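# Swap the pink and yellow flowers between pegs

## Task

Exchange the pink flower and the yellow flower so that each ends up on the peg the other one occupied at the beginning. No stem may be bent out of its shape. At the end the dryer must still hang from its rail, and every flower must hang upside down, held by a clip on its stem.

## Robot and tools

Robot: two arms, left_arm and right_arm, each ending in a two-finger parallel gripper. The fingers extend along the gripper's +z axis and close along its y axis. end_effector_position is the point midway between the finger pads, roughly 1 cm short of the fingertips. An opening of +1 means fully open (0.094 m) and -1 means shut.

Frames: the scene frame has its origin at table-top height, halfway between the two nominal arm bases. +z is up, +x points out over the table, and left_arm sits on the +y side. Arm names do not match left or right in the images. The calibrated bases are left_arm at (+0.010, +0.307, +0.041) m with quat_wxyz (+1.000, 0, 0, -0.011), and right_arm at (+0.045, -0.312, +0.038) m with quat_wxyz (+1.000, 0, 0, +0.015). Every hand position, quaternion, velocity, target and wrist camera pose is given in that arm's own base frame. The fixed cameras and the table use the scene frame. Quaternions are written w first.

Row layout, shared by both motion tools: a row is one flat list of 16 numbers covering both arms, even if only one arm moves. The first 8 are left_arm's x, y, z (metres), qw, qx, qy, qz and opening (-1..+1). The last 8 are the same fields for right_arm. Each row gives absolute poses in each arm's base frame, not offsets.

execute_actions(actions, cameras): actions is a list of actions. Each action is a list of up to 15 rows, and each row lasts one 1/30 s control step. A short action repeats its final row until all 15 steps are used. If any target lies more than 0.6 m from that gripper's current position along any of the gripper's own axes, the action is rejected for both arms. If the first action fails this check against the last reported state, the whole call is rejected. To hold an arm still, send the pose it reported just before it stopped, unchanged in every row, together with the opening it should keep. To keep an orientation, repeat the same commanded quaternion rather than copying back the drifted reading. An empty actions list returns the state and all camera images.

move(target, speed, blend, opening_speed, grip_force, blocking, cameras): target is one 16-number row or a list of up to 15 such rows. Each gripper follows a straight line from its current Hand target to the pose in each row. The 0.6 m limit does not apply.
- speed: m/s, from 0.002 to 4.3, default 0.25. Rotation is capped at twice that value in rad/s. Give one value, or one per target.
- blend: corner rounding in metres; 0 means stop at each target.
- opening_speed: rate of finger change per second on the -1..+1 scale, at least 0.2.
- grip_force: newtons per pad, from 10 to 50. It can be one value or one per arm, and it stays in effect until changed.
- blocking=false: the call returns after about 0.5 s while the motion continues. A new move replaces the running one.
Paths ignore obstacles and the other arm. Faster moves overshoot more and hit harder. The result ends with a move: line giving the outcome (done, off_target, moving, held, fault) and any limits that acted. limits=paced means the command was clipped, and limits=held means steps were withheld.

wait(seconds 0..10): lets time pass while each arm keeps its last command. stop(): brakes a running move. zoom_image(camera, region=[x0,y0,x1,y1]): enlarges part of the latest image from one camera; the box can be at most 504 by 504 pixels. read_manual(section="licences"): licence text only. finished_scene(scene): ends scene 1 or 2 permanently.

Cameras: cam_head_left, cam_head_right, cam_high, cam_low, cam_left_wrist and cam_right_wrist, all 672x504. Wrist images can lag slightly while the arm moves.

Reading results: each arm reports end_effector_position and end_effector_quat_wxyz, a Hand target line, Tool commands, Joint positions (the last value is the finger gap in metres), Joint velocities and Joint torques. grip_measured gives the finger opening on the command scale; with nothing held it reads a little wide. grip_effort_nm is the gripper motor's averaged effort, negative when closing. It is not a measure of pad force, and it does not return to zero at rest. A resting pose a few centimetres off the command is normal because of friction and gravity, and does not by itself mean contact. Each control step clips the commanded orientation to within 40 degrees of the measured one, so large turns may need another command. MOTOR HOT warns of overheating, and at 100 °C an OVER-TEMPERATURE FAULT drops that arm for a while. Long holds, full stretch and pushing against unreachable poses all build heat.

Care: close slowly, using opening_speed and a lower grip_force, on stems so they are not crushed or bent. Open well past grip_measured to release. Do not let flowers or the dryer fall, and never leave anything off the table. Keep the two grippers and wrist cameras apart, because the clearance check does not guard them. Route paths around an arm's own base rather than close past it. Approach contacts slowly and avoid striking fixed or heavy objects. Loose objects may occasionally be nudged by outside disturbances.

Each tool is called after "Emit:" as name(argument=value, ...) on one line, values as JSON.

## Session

Emit:
execute_actions(actions=[])

Scene clock: 0.00 s.
left_arm: end_effector_position=(+0.3818, -0.0762, +0.1917) grip_measured=+1.000 grip_effort_nm=n/a end_effector_quat_wxyz=(+0.513, -0.178, +0.780, -0.310) | right_arm: end_effector_position=(+0.2071, -0.4296, +0.1698) grip_measured=+1.000 grip_effort_nm=n/a end_effector_quat_wxyz=(+0.215, -0.045, +0.974, +0.061)
Joint positions: left_arm=[-0.105 0.868 0.313 0.264 0.205 -0.706 0.094] | right_arm=[-1.28 1.617 1.337 -1.306 -0.451 -1.376 0.094]
Joint velocities: within noise
Joint torques (N m): no reading
Heat: left arm: hottest elbow 39 °C; right arm: hottest elbow 34 °C.
Hand target: left_arm +0.3900, -0.0770, +0.2103; +0.527, -0.173, +0.770, -0.314 | right_arm +0.2092, -0.4368, +0.1764; +0.218, -0.047, +0.974, +0.051
Tool commands: left_gripper/opening=+1.0 right_gripper/opening=+1.0
camera_calibration:
cam_left_wrist: T_world_to_cam=[[-0.040905, -0.75473, 0.654759, -0.167536], [-0.754646, -0.406155, -0.515313, 0.393761], [0.654856, -0.51519, -0.55294, -0.0908651], [0, 0, 0, 1]] pos_world=[0.3498, -0.0133294, 0.262363]
cam_right_wrist: T_world_to_cam=[[0.124153, -0.987224, -0.0998696, -0.433962], [-0.992263, -0.123417, -0.0135385, 0.195114], [0.00103993, 0.100778, -0.994908, 0.300894], [0, 0, 0, 1]] pos_world=[0.247169, -0.434661, 0.258664]

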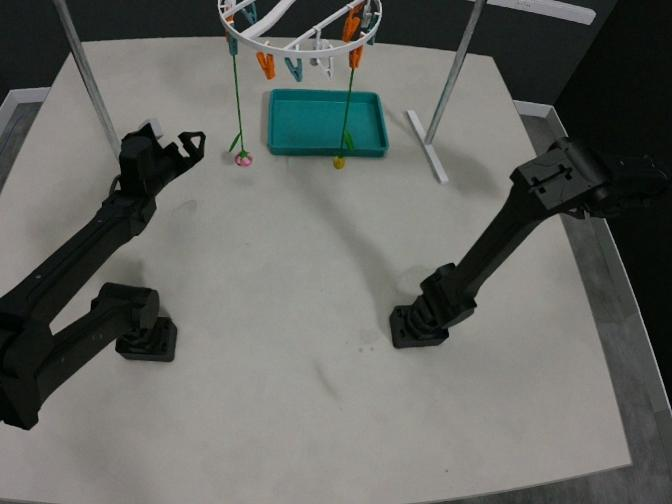

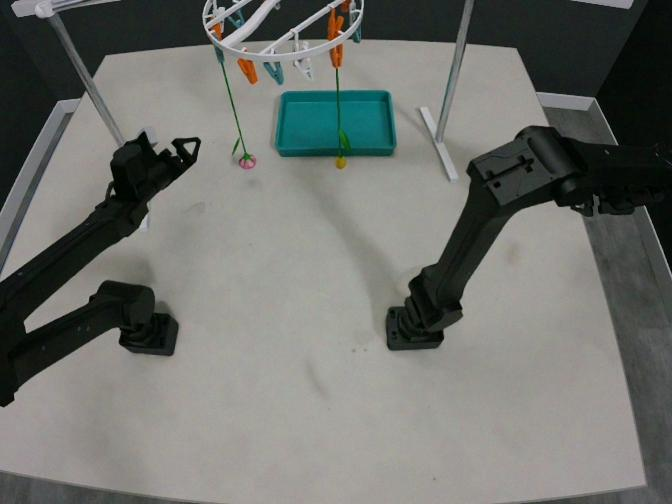

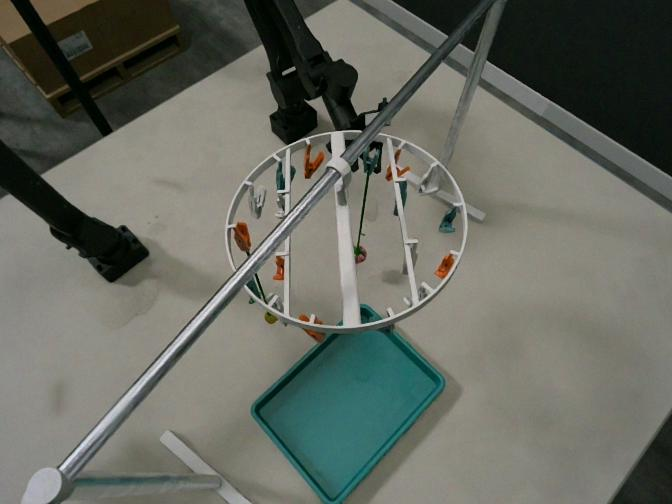

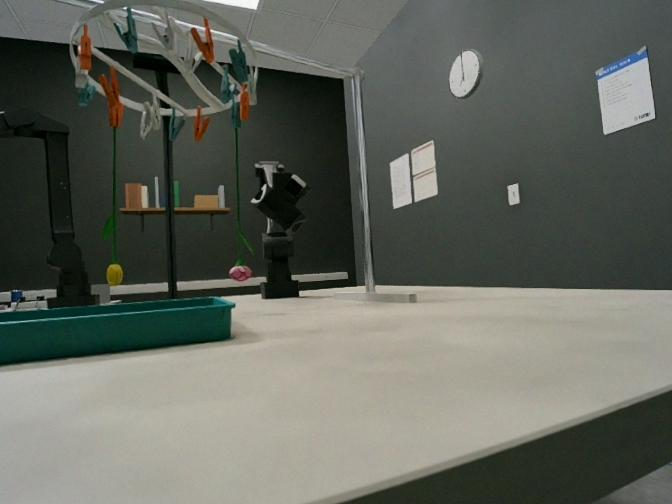

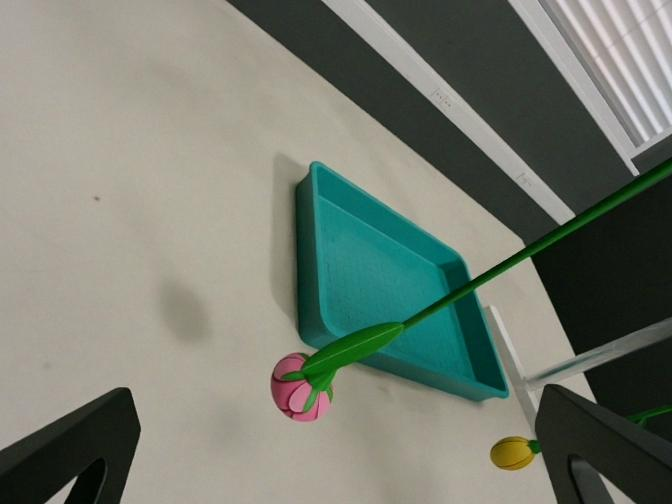

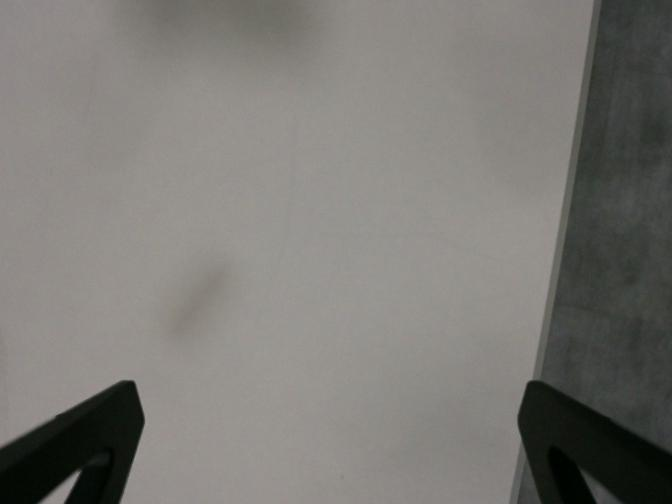

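Emit:
zoom_image(camera="cam_head_left", region=[200, 0, 400, 180])

Emit:
zoom_image(camera="cam_head_right", region=[190, 0, 390, 180])

Emit:
zoom_image(camera="cam_high", region=[215, 115, 475, 345])

Emit:
zoom_image(camera="cam_low", region=[60, 0, 270, 290])

Scaled by 2.520 from the camera's 672x504 image, which has a finer 960x720 frame.

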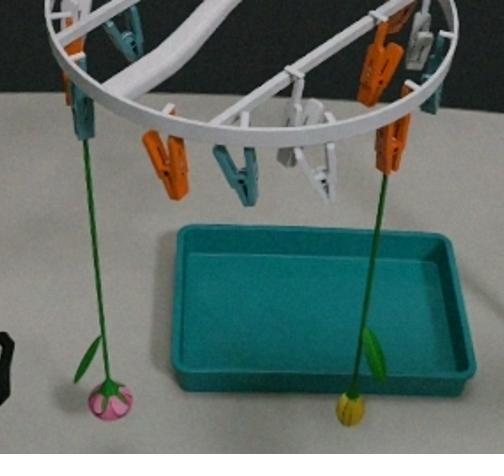

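Scaled by 2.520 from the camera's 672x504 image, which has a finer 960x720 frame.

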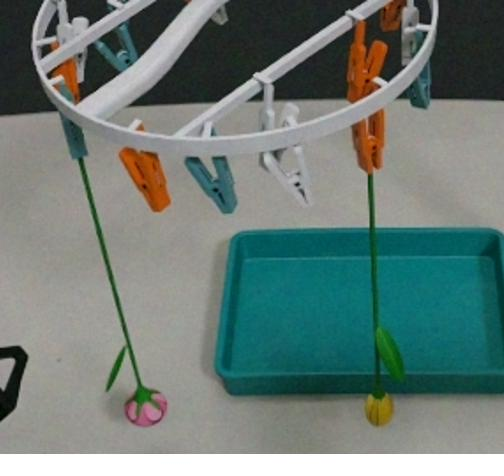

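Scaled by 1.938 from the camera's 672x504 image, which has a finer 960x720 frame.

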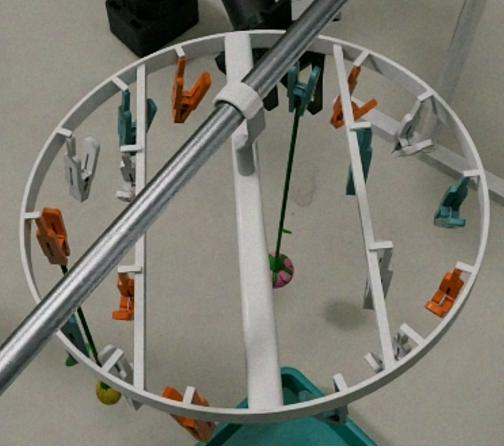

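Scaled by 1.738 from the camera's 672x504 image, which has a finer 960x720 frame.

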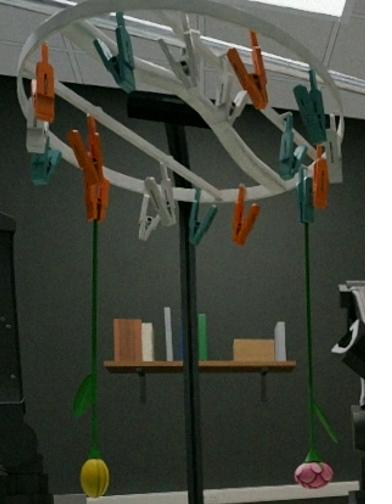

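Emit:
zoom_image(camera="cam_head_left", region=[205, 0, 265, 70])

Emit:
zoom_image(camera="cam_head_right", region=[195, 0, 255, 70])

Emit:
zoom_image(camera="cam_low", region=[205, 70, 275, 150])

Emit:
zoom_image(camera="cam_high", region=[335, 125, 405, 185])

Emit:
zoom_image(camera="cam_high", region=[220, 205, 280, 330])

Emit:
zoom_image(camera="cam_head_left", region=[330, 0, 390, 80])

Emit:
zoom_image(camera="cam_head_right", region=[310, 0, 370, 80])

Emit:
zoom_image(camera="cam_low", region=[80, 50, 150, 140])

Scaled by 7.200 from the camera's 672x504 image, which has a finer 960x720 frame.

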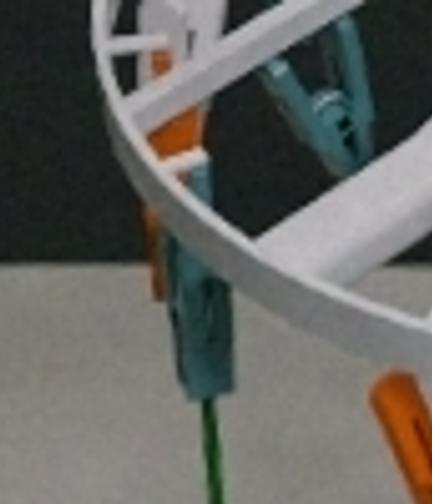

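Scaled by 7.200 from the camera's 672x504 image, which has a finer 960x720 frame.

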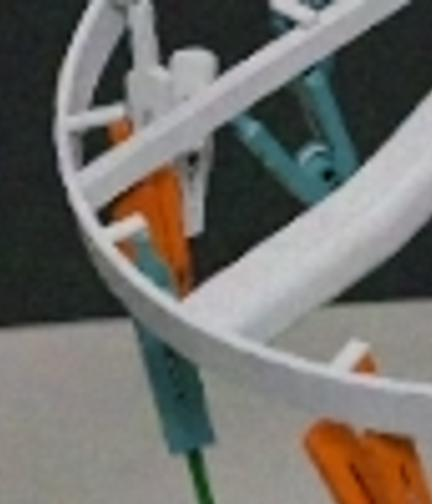

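Scaled by 6.300 from the camera's 672x504 image, which has a finer 960x720 frame.

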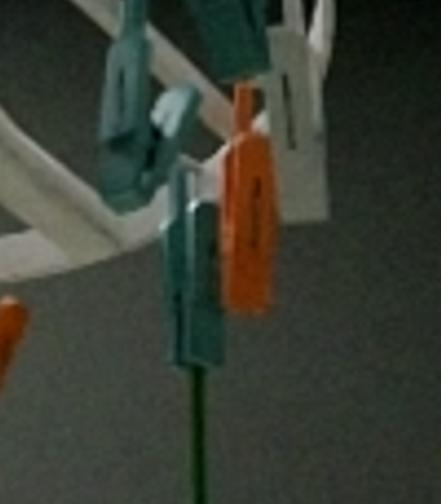

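Scaled by 7.200 from the camera's 672x504 image, which has a finer 960x720 frame.

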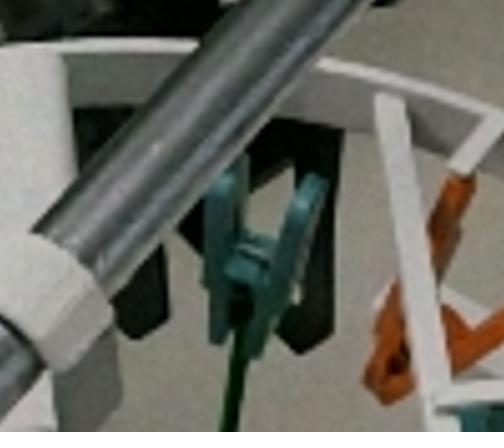

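Scaled by 4.032 from the camera's 672x504 image, which has a finer 960x720 frame.

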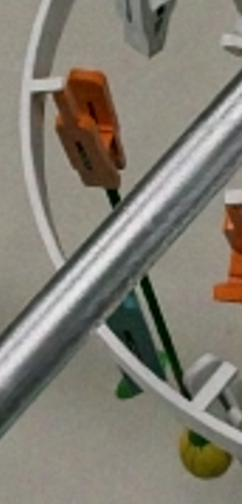

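Scaled by 6.300 from the camera's 672x504 image, which has a finer 960x720 frame.

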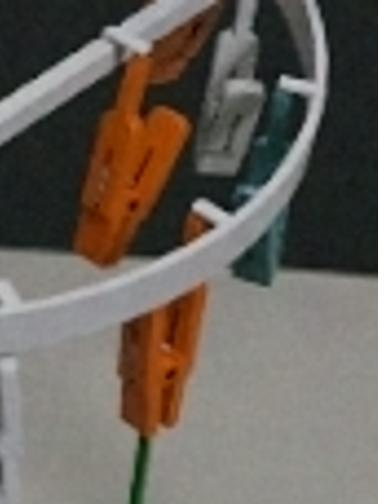

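Scaled by 6.300 from the camera's 672x504 image, which has a finer 960x720 frame.

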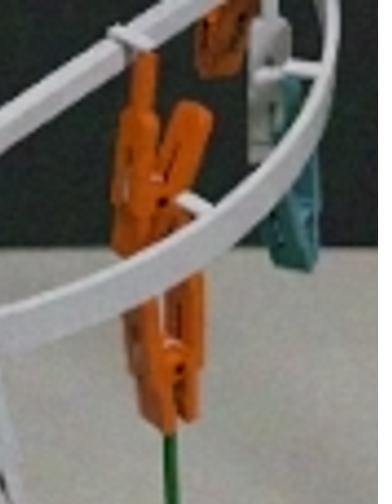

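Scaled by 5.600 from the camera's 672x504 image, which has a finer 960x720 frame.

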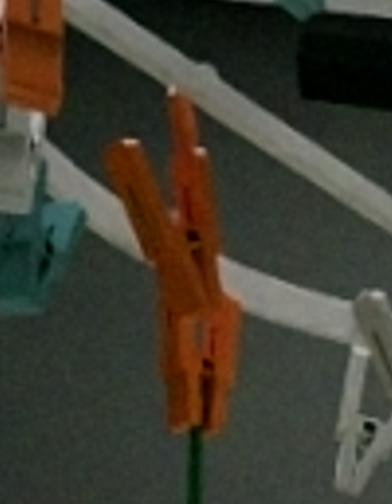

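Emit:
move(target=[0.423,-0.085,0.387,0.7162,0.2837,0.4563,-0.4453,0.3,0.36,0.3565,0.277,0.6925,-0.1428,0.6925,0.1428,0.6], speed=0.25, cameras=["all"])

Scene clock: 136.87 s.
left_arm: end_effector_position=(+0.4139, -0.0911, +0.3714) grip_measured=+0.302 grip_effort_nm=-0.12 end_effector_quat_wxyz=(+0.700, +0.267, +0.500, -0.434) | right_arm: end_effector_position=(+0.3509, +0.3427, +0.2526) grip_measured=+0.601 grip_effort_nm=-0.08 end_effector_quat_wxyz=(+0.677, -0.150, +0.708, +0.134)
Joint positions: left_arm=[0.149 1.346 0.601 1.55 1.052 -0.8 0.061] | right_arm=[0.964 1.254 0.553 0.645 0.558 0.017 0.075]
Joint torques (N m): left_arm=[3.37 -5.77 9.51 1.69 -0.22 -0.06] | right_arm=[0.73 -6.77 11.18 2.65 0.05 -0.12]
Heat: left arm: hottest elbow 54 °C; right arm: hottest elbow 43 °C.
Hand target: left_arm +0.4221, -0.0854, +0.3869; +0.711, +0.276, +0.487, -0.425 | right_arm +0.3587, +0.3552, +0.2769; +0.692, -0.143, +0.693, +0.143
Off the commanded pose: left_arm 0.019 m, 6 deg | right_arm 0.030 m, 3 deg.
joint sent to its limit (left arm) — joint 4 (wrist pitch), upper limit. The joint targets are off in orientation, not in position.
move: off_target (left_arm, right_arm)
camera_calibration:
cam_left_wrist: T_world_to_cam=[[-0.87049, -0.489616, 0.0502404, 0.296881], [-0.077307, 0.0352033, -0.996386, 0.44302], [0.486077, -0.871228, -0.0684949, -0.162714], [0, 0, 0, 1]] pos_world=[0.371772, -0.0119992, 0.415359]
cam_right_wrist: T_world_to_cam=[[0.399574, -0.916447, 0.0215891, 0.167281], [-0.412439, -0.200758, -0.888589, 0.47826], [0.818679, 0.346153, -0.458196, -0.201307], [0, 0, 0, 1]] pos_world=[0.295217, 0.319001, 0.329127]

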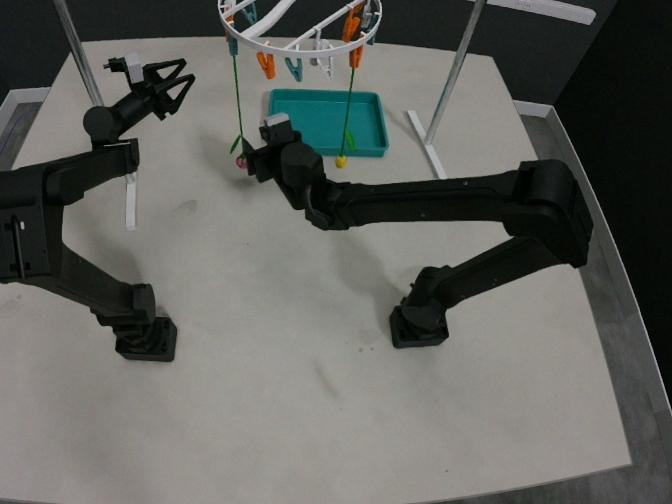

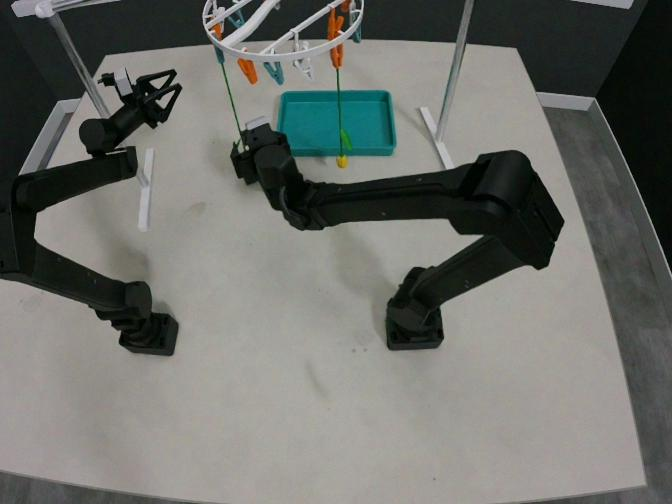

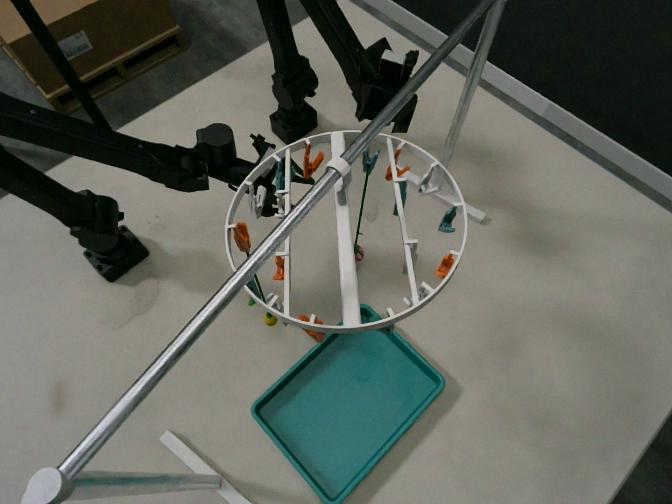

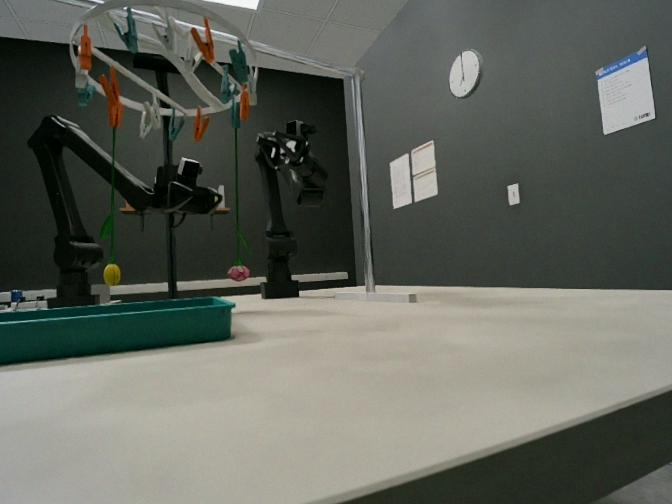

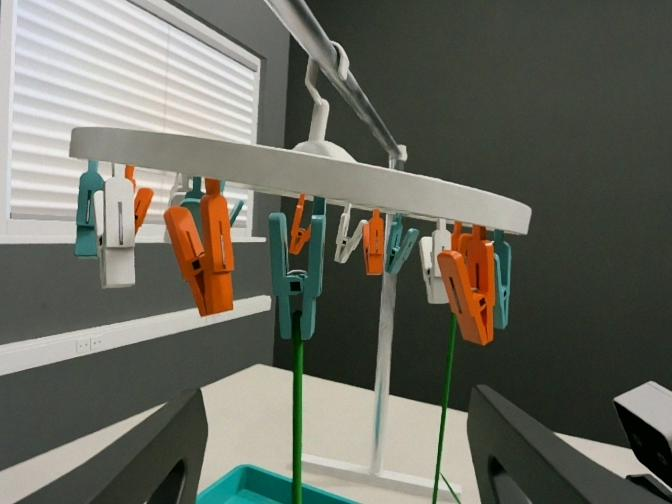

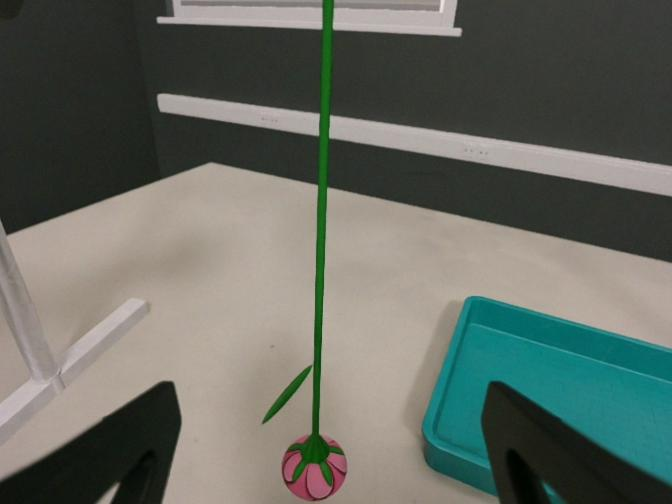

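Emit:
zoom_image(camera="cam_left_wrist", region=[230, 150, 380, 360])

Scaled by 2.400 from the camera's 672x504 image, which has a finer 960x720 frame.

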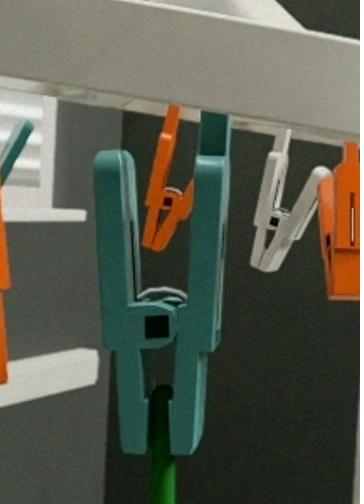

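Emit:
move(target=[0.4695,-0.140,0.410,0.7351,0.2634,0.4683,-0.4134,-0.1,0.452,0.405,0.277,0.7075,-0.1396,0.6773,0.1459,0.6], speed=0.15, cameras=["cam_low", "cam_high", "cam_left_wrist", "cam_right_wrist"])

Scene clock: 177.03 s.
left_arm: end_effector_position=(+0.4588, -0.1353, +0.3939) grip_measured=-0.098 grip_effort_nm=-0.12 end_effector_quat_wxyz=(+0.728, +0.254, +0.481, -0.418) | right_arm: end_effector_position=(+0.4380, +0.3964, +0.2554) grip_measured=+0.601 grip_effort_nm=-0.07 end_effector_quat_wxyz=(+0.691, -0.148, +0.693, +0.142)
Joint positions: left_arm=[-0.002 1.386 0.708 1.372 0.88 -0.606 0.042] | right_arm=[0.865 1.522 0.789 0.729 0.452 -0.005 0.075]
Joint torques (N m): left_arm=[1.79 -6.77 10.32 0.84 -0.36 0.19] | right_arm=[-0.03 -11.46 10.92 2.7 -0.08 -0.12]
Heat: left arm: hottest elbow 58 °C; right arm: hottest elbow 46 °C.
Hand target: left_arm +0.4684, -0.1397, +0.4097; +0.735, +0.263, +0.468, -0.414 | right_arm +0.4508, +0.4037, +0.2770; +0.707, -0.140, +0.677, +0.146
Off the commanded pose: left_arm 0.020 m, 2 deg | right_arm 0.027 m, 3 deg.
move: off_target (left_arm, right_arm)
camera_calibration:
cam_left_wrist: T_world_to_cam=[[-0.847005, -0.531125, 0.0221006, 0.307927], [-0.0265112, 0.00068221, -0.999648, 0.443809], [0.530923, -0.847293, -0.0146586, -0.260067], [0, 0, 0, 1]] pos_world=[0.410657, -0.0571079, 0.433035]
cam_right_wrist: T_world_to_cam=[[0.406697, -0.913421, 0.0161454, 0.178724], [-0.37673, -0.183785, -0.907908, 0.51004], [0.832269, 0.363161, -0.418858, -0.312594], [0, 0, 0, 1]] pos_world=[0.379623, 0.37051, 0.329251]
Images, in order (width x height): cam_high 672x504, cam_low 672x504, cam_left_wrist 672x504, cam_right_wrist 672x504.

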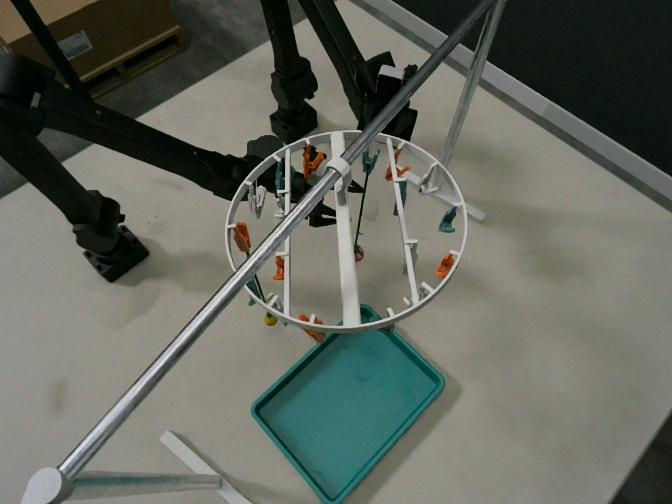

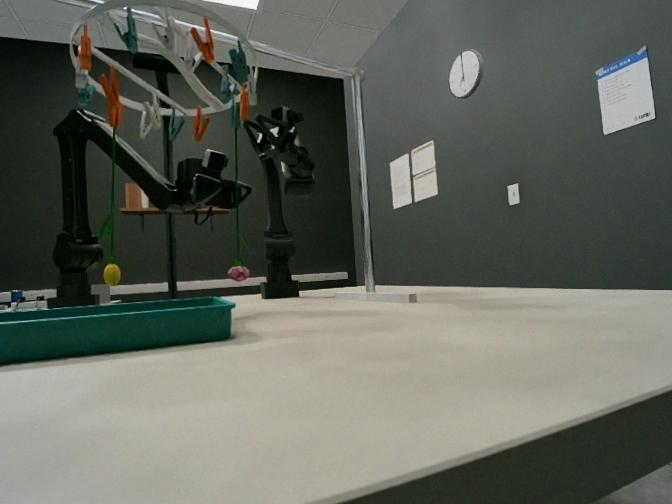

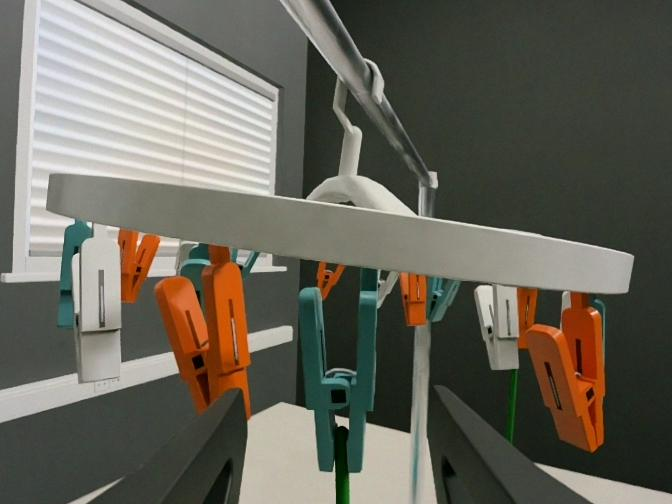

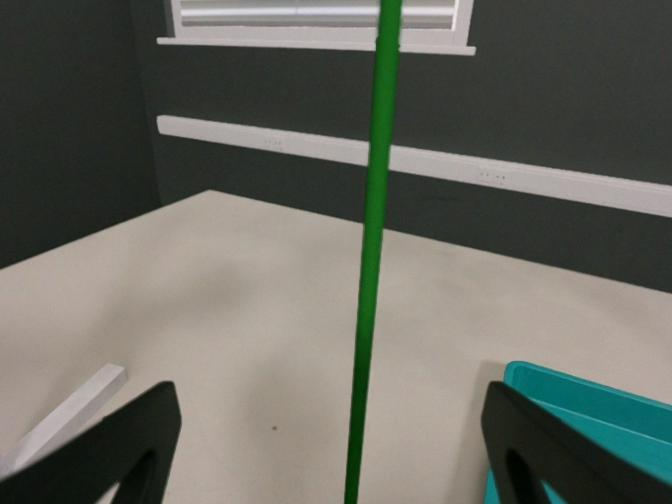

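Emit:
zoom_image(camera="cam_high", region=[300, 130, 400, 270])

Emit:
zoom_image(camera="cam_low", region=[180, 90, 320, 290])

Emit:
zoom_image(camera="cam_left_wrist", region=[230, 200, 450, 504])

Scaled by 3.600 from the camera's 672x504 image, which has a finer 960x720 frame.

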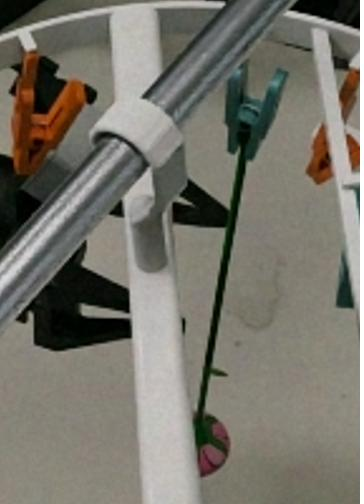

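Scaled by 2.520 from the camera's 672x504 image, which has a finer 960x720 frame.

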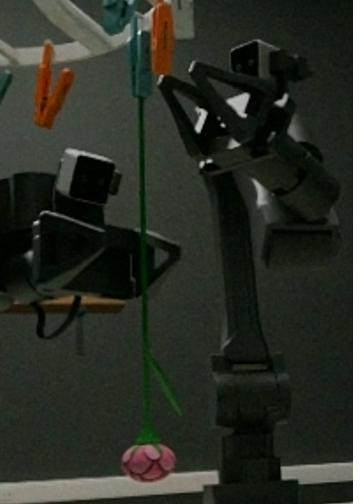

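Scaled by 1.658 from the camera's 672x504 image, which has a finer 960x720 frame.

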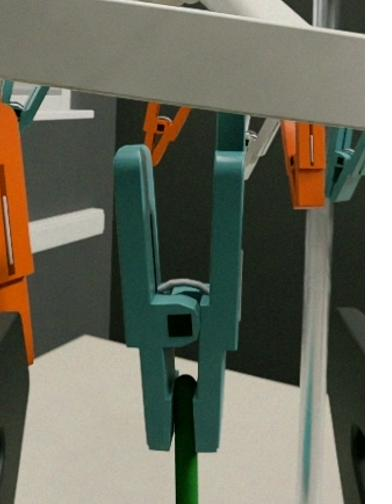

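Emit:
move(target=[0.4964,-0.1824,0.4227,0.7351,0.2634,0.4683,-0.4134,-0.1,0.4795,0.4115,0.279,0.7075,-0.1396,0.6773,0.1459,0.6], speed=0.06, cameras=["cam_low", "cam_high", "cam_left_wrist", "cam_right_wrist"])

Scene clock: 198.80 s.
left_arm: end_effector_position=(+0.4861, -0.1761, +0.4051) grip_measured=-0.098 grip_effort_nm=-0.12 end_effector_quat_wxyz=(+0.727, +0.255, +0.482, -0.417) | right_arm: end_effector_position=(+0.4646, +0.4040, +0.2623) grip_measured=+0.601 grip_effort_nm=-0.08 end_effector_quat_wxyz=(+0.697, -0.144, +0.687, +0.147)
Joint positions: left_arm=[-0.102 1.422 0.797 1.246 0.802 -0.51 0.042] | right_arm=[0.831 1.571 0.856 0.729 0.416 -0.005 0.075]
Joint torques (N m): left_arm=[1.85 -7.65 10.82 0.95 -0.32 0.16] | right_arm=[-0.15 -12.34 11.08 1.91 -0.09 -0.11]
Heat: left arm: hottest elbow 59 °C; right arm: hottest elbow 48 °C.
Hand target: left_arm +0.4952, -0.1820, +0.4223; +0.735, +0.263, +0.468, -0.414 | right_arm +0.4784, +0.4105, +0.2791; +0.708, -0.140, +0.677, +0.146
Off the commanded pose: left_arm 0.021 m, 2 deg | right_arm 0.024 m, 2 deg.
move: off_target (left_arm, right_arm)
camera_calibration:
cam_left_wrist: T_world_to_cam=[[-0.846905, -0.5313, 0.0217134, 0.309184], [-0.0277758, 0.00342286, -0.999608, 0.456866], [0.531018, -0.847177, -0.0176561, -0.307742], [0, 0, 0, 1]] pos_world=[0.437956, -0.0980061, 0.44454]
cam_right_wrist: T_world_to_cam=[[0.407914, -0.912981, 0.00851945, 0.176063], [-0.365019, -0.171627, -0.915044, 0.519208], [0.836879, 0.370149, -0.403265, -0.343802], [0, 0, 0, 1]] pos_world=[0.405423, 0.377111, 0.334954]
Images, in order (width x height): cam_high 672x504, cam_low 672x504, cam_left_wrist 672x504, cam_right_wrist 672x504.

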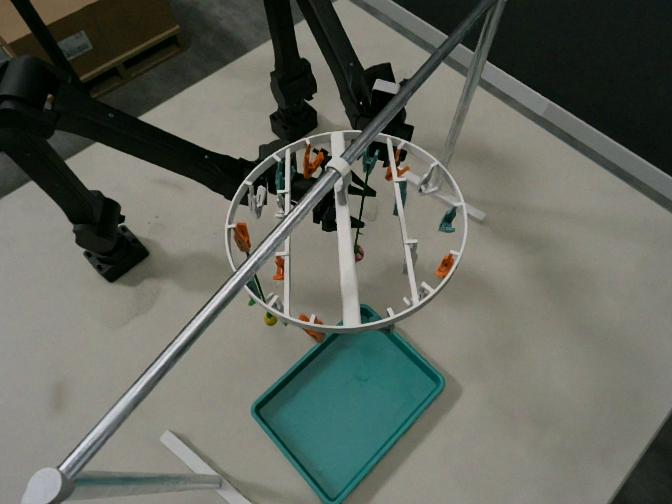

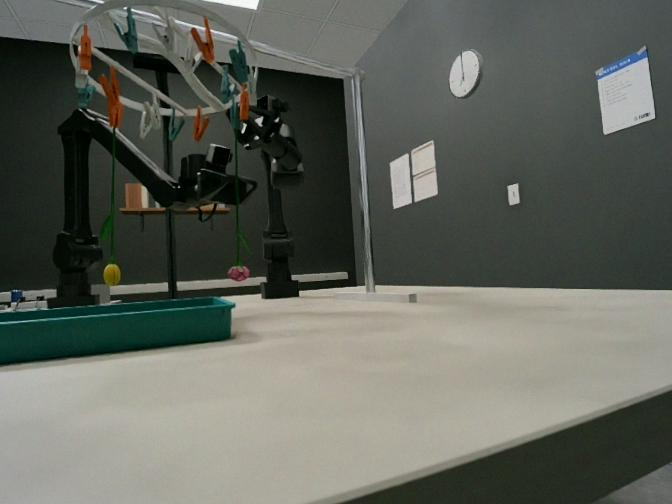

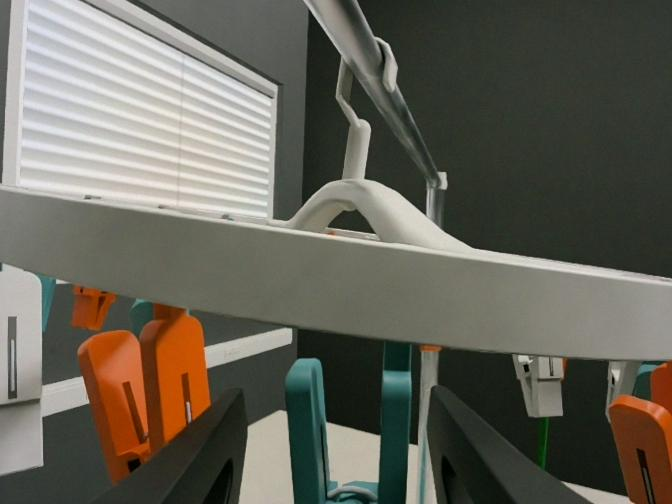

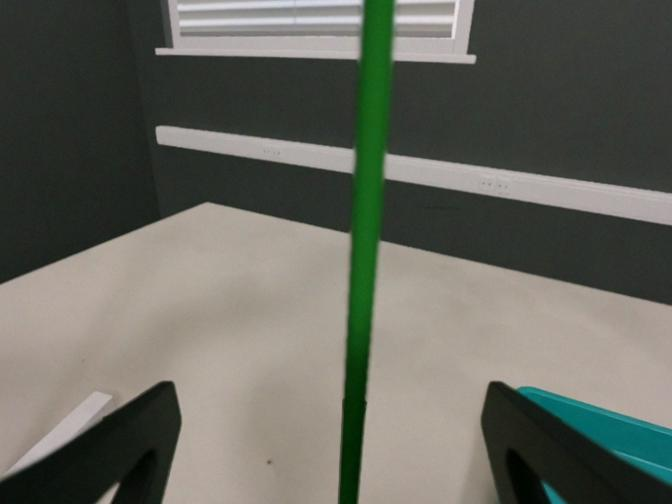

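Emit:
move(target=[0.4968,-0.187,0.4262,0.7351,0.2634,0.4683,-0.4134,-0.1,0.4868,0.4147,0.279,0.7075,-0.1396,0.6773,0.1459,0.6], speed=0.05, cameras=["cam_left_wrist", "cam_right_wrist"])

Scene clock: 207.30 s.
left_arm: end_effector_position=(+0.4882, -0.1799, +0.4061) grip_measured=-0.098 grip_effort_nm=-0.12 end_effector_quat_wxyz=(+0.726, +0.254, +0.485, -0.417) | right_arm: end_effector_position=(+0.4717, +0.4074, +0.2631) grip_measured=+0.601 grip_effort_nm=-0.08 end_effector_quat_wxyz=(+0.698, -0.144, +0.686, +0.147)
Joint positions: left_arm=[-0.112 1.422 0.804 1.228 0.793 -0.501 0.042] | right_arm=[0.825 1.587 0.877 0.729 0.41 -0.005 0.075]
Joint torques (N m): left_arm=[1.73 -8.06 10.84 0.99 -0.32 0.18] | right_arm=[-0.26 -12.75 11.1 1.72 -0.1 -0.11]
Heat: left arm: hottest elbow 60 °C; right arm: hottest elbow 49 °C.
Hand target: left_arm +0.4955, -0.1865, +0.4258; +0.735, +0.263, +0.468, -0.414 | right_arm +0.4857, +0.4136, +0.2790; +0.708, -0.140, +0.677, +0.146
Off the commanded pose: left_arm 0.023 m, 2 deg | right_arm 0.023 m, 2 deg.
move: off_target (left_arm, right_arm)
camera_calibration:
cam_left_wrist: T_world_to_cam=[[-0.845888, -0.532753, 0.0254414, 0.30677], [-0.0325989, 0.00403062, -0.99946, 0.460271], [0.532363, -0.846261, -0.0207766, -0.311353], [0, 0, 0, 1]] pos_world=[0.44025, -0.101909, 0.445749]
cam_right_wrist: T_world_to_cam=[[0.407892, -0.913002, 0.00713899, 0.176554], [-0.362579, -0.169152, -0.916474, 0.521341], [0.83795, 0.371234, -0.400031, -0.352421], [0, 0, 0, 1]] pos_world=[0.412323, 0.380211, 0.335555]
Images, in order (width x height): cam_left_wrist 672x504, cam_right_wrist 672x504.

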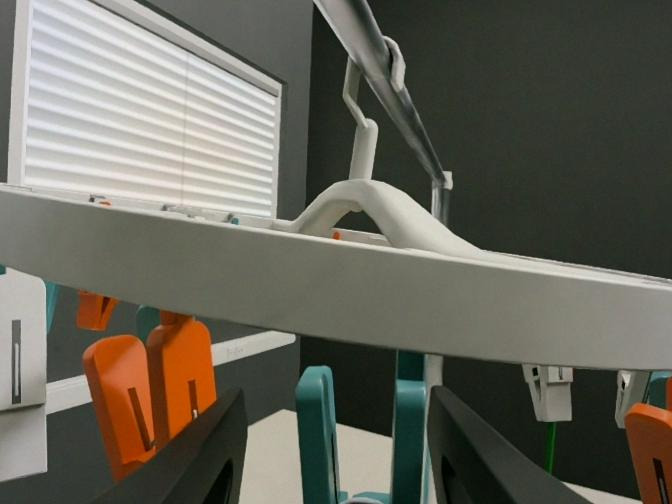

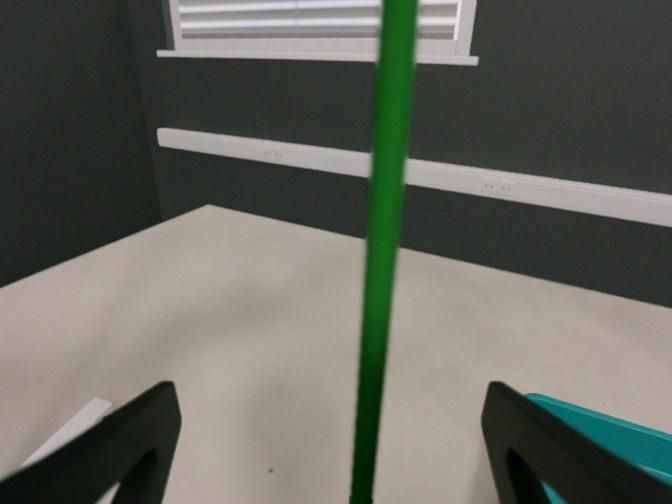

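Emit:
wait(seconds=0.2, cameras=["cam_left_wrist", "cam_right_wrist"])

Scene clock: 215.17 s.
left_arm: end_effector_position=(+0.4882, -0.1799, +0.4061) grip_measured=-0.098 grip_effort_nm=-0.12 end_effector_quat_wxyz=(+0.726, +0.254, +0.484, -0.417) | right_arm: end_effector_position=(+0.4717, +0.4075, +0.2633) grip_measured=+0.601 grip_effort_nm=-0.08 end_effector_quat_wxyz=(+0.698, -0.144, +0.686, +0.147)
Joint positions: left_arm=[-0.112 1.422 0.804 1.228 0.793 -0.501 0.042] | right_arm=[0.825 1.587 0.877 0.729 0.41 -0.005 0.075]
Joint torques (N m): left_arm=[1.67 -8.12 10.85 0.98 -0.32 0.17] | right_arm=[-0.26 -12.81 11.12 1.74 -0.09 -0.1]
Heat: left arm: hottest elbow 60 °C; right arm: hottest elbow 49 °C.
Hand target: left_arm +0.4955, -0.1865, +0.4258; +0.735, +0.263, +0.468, -0.414 | right_arm +0.4857, +0.4136, +0.2790; +0.708, -0.140, +0.677, +0.146
Tool commands: left_gripper/opening=-0.1 right_gripper/opening=+0.6
Off the commanded pose: left_arm 0.023 m, 2 deg | right_arm 0.023 m, 2 deg.
wait: 0.20 s; at rest from the start
camera_calibration:
cam_left_wrist: T_world_to_cam=[[-0.845761, -0.532989, 0.0247183, 0.306928], [-0.0319863, 0.0044042, -0.999479, 0.460044], [0.532603, -0.84611, -0.0207733, -0.311392], [0, 0, 0, 1]] pos_world=[0.440151, -0.101909, 0.445748]
cam_right_wrist: T_world_to_cam=[[0.407939, -0.912983, 0.00690537, 0.176696], [-0.362367, -0.168845, -0.916614, 0.521384], [0.838019, 0.37142, -0.399714, -0.352584], [0, 0, 0, 1]] pos_world=[0.412323, 0.380311, 0.335755]
Images, in order (width x height): cam_left_wrist 672x504, cam_right_wrist 672x504.

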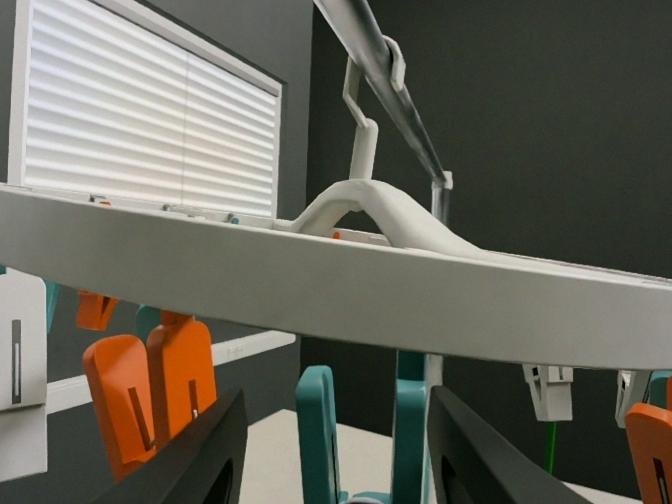

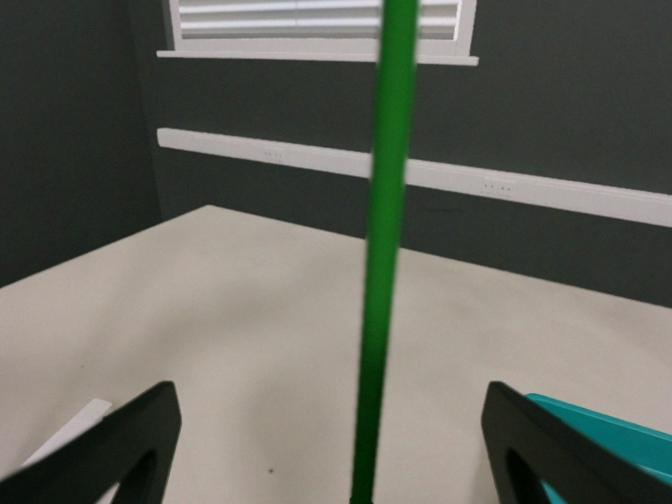

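Emit:
move(target=[0.4920,-0.1902,0.4262,0.7351,0.2634,0.4683,-0.4134,-0.1,0.4898,0.4067,0.279,0.7075,-0.1396,0.6773,0.1459,0.5], speed=0.05, cameras=["cam_left_wrist", "cam_right_wrist"])

Scene clock: 220.70 s.
left_arm: end_effector_position=(+0.4881, -0.1838, +0.4055) grip_measured=-0.098 grip_effort_nm=-0.12 end_effector_quat_wxyz=(+0.726, +0.254, +0.485, -0.417) | right_arm: end_effector_position=(+0.4774, +0.4021, +0.2633) grip_measured=+0.501 grip_effort_nm=-0.07 end_effector_quat_wxyz=(+0.698, -0.143, +0.686, +0.147)
Joint positions: left_arm=[-0.121 1.422 0.804 1.221 0.786 -0.493 0.042] | right_arm=[0.808 1.587 0.877 0.729 0.394 -0.005 0.071]
Joint torques (N m): left_arm=[1.67 -8.94 10.11 0.98 -0.32 0.18] | right_arm=[-0.03 -13.57 10.39 1.78 -0.09 -0.09]
Heat: left arm: hottest elbow 59 °C; right arm: hottest elbow 49 °C.
Hand target: left_arm +0.4910, -0.1899, +0.4258; +0.735, +0.263, +0.468, -0.414 | right_arm +0.4890, +0.4060, +0.2791; +0.708, -0.140, +0.677, +0.146
Off the commanded pose: left_arm 0.022 m, 2 deg | right_arm 0.021 m, 2 deg.
move: off_target (left_arm, right_arm)
camera_calibration:
cam_left_wrist: T_world_to_cam=[[-0.846058, -0.532467, 0.0258052, 0.304423], [-0.0333855, 0.00461151, -0.999432, 0.460278], [0.532045, -0.846438, -0.0216783, -0.314116], [0, 0, 0, 1]] pos_world=[0.44005, -0.105907, 0.445351]
cam_right_wrist: T_world_to_cam=[[0.407238, -0.913293, 0.00728572, 0.169722], [-0.362296, -0.16886, -0.91664, 0.522522], [0.838391, 0.370651, -0.399648, -0.355243], [0, 0, 0, 1]] pos_world=[0.418022, 0.37491, 0.335756]
Images, in order (width x height): cam_left_wrist 672x504, cam_right_wrist 672x504.

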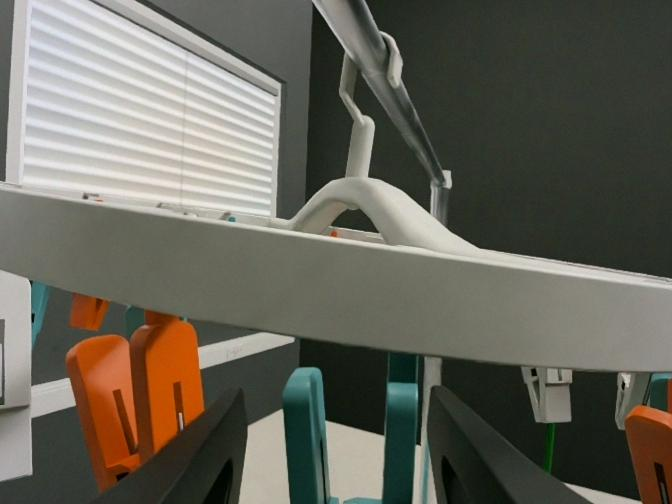

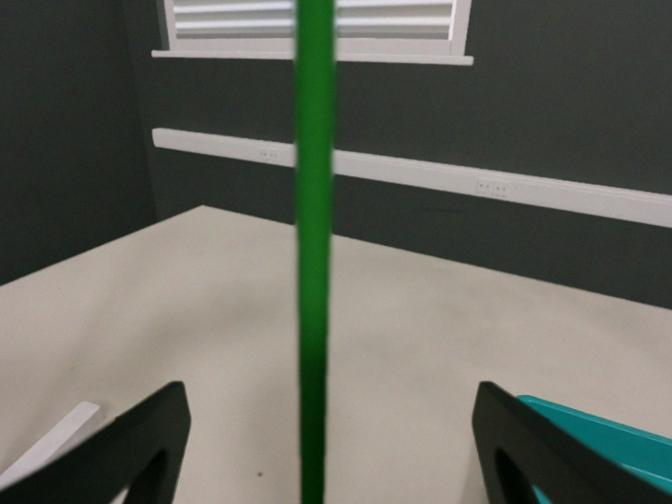

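Emit:
wait(seconds=0.1, cameras=["cam_low", "cam_high", "cam_left_wrist", "cam_right_wrist"])

Scene clock: 224.83 s.
left_arm: end_effector_position=(+0.4881, -0.1838, +0.4055) grip_measured=-0.098 grip_effort_nm=-0.12 end_effector_quat_wxyz=(+0.726, +0.254, +0.485, -0.417) | right_arm: end_effector_position=(+0.4774, +0.4021, +0.2633) grip_measured=+0.501 grip_effort_nm=-0.08 end_effector_quat_wxyz=(+0.698, -0.144, +0.686, +0.147)
Joint positions: left_arm=[-0.121 1.422 0.804 1.221 0.786 -0.493 0.042] | right_arm=[0.808 1.587 0.877 0.729 0.394 -0.005 0.071]
Joint torques (N m): left_arm=[1.73 -8.94 10.11 1.01 -0.31 0.17] | right_arm=[-0.09 -13.51 10.41 1.84 -0.08 -0.1]
Heat: left arm: hottest elbow 59 °C; right arm: hottest elbow 48 °C.
Hand target: left_arm +0.4909, -0.1899, +0.4259; +0.735, +0.263, +0.468, -0.414 | right_arm +0.4889, +0.4060, +0.2791; +0.708, -0.140, +0.677, +0.146
Tool commands: left_gripper/opening=-0.1 right_gripper/opening=+0.5
Off the commanded pose: left_arm 0.022 m, 2 deg | right_arm 0.021 m, 2 deg.
wait: 0.10 s; at rest from the start
camera_calibration:
cam_left_wrist: T_world_to_cam=[[-0.845994, -0.532585, 0.0254435, 0.304544], [-0.0330791, 0.00479815, -0.999441, 0.460167], [0.532165, -0.846363, -0.0216766, -0.314162], [0, 0, 0, 1]] pos_world=[0.44005, -0.105908, 0.445351]
cam_right_wrist: T_world_to_cam=[[0.407612, -0.913127, 0.00720674, 0.169621], [-0.362233, -0.168932, -0.916651, 0.522544], [0.838236, 0.371027, -0.399624, -0.355365], [0, 0, 0, 1]] pos_world=[0.418023, 0.37501, 0.335756]
Images, in order (width x height): cam_high 672x504, cam_low 672x504, cam_left_wrist 672x504, cam_right_wrist 672x504.

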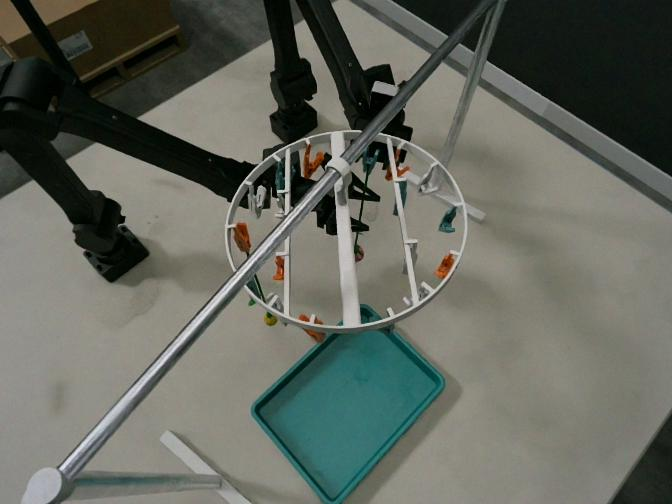

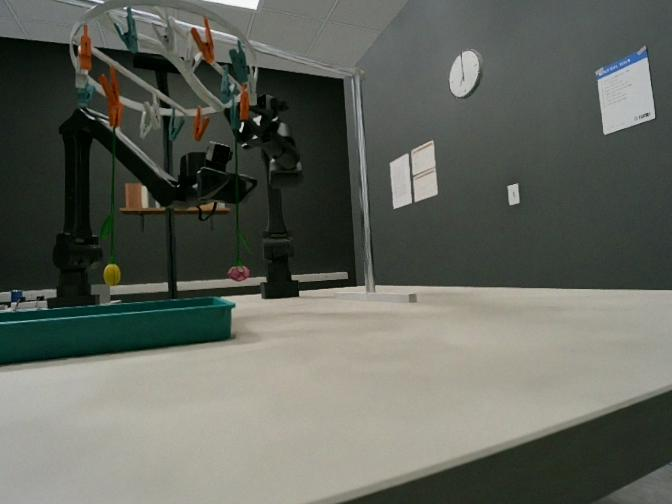

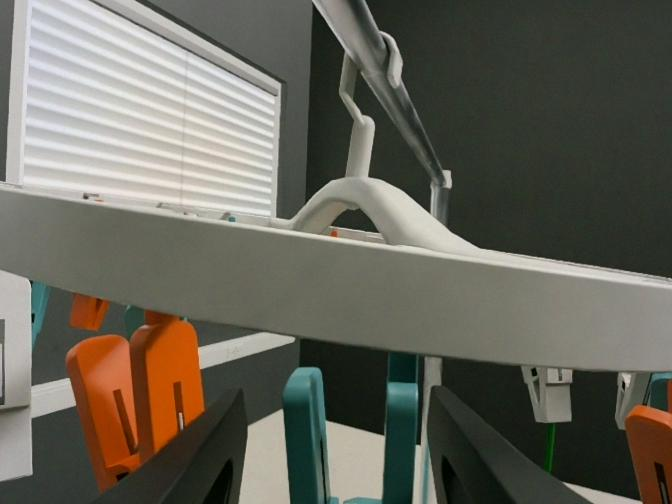

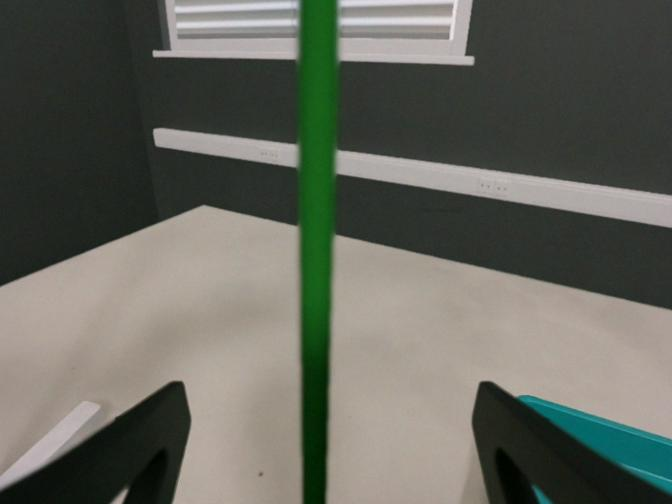

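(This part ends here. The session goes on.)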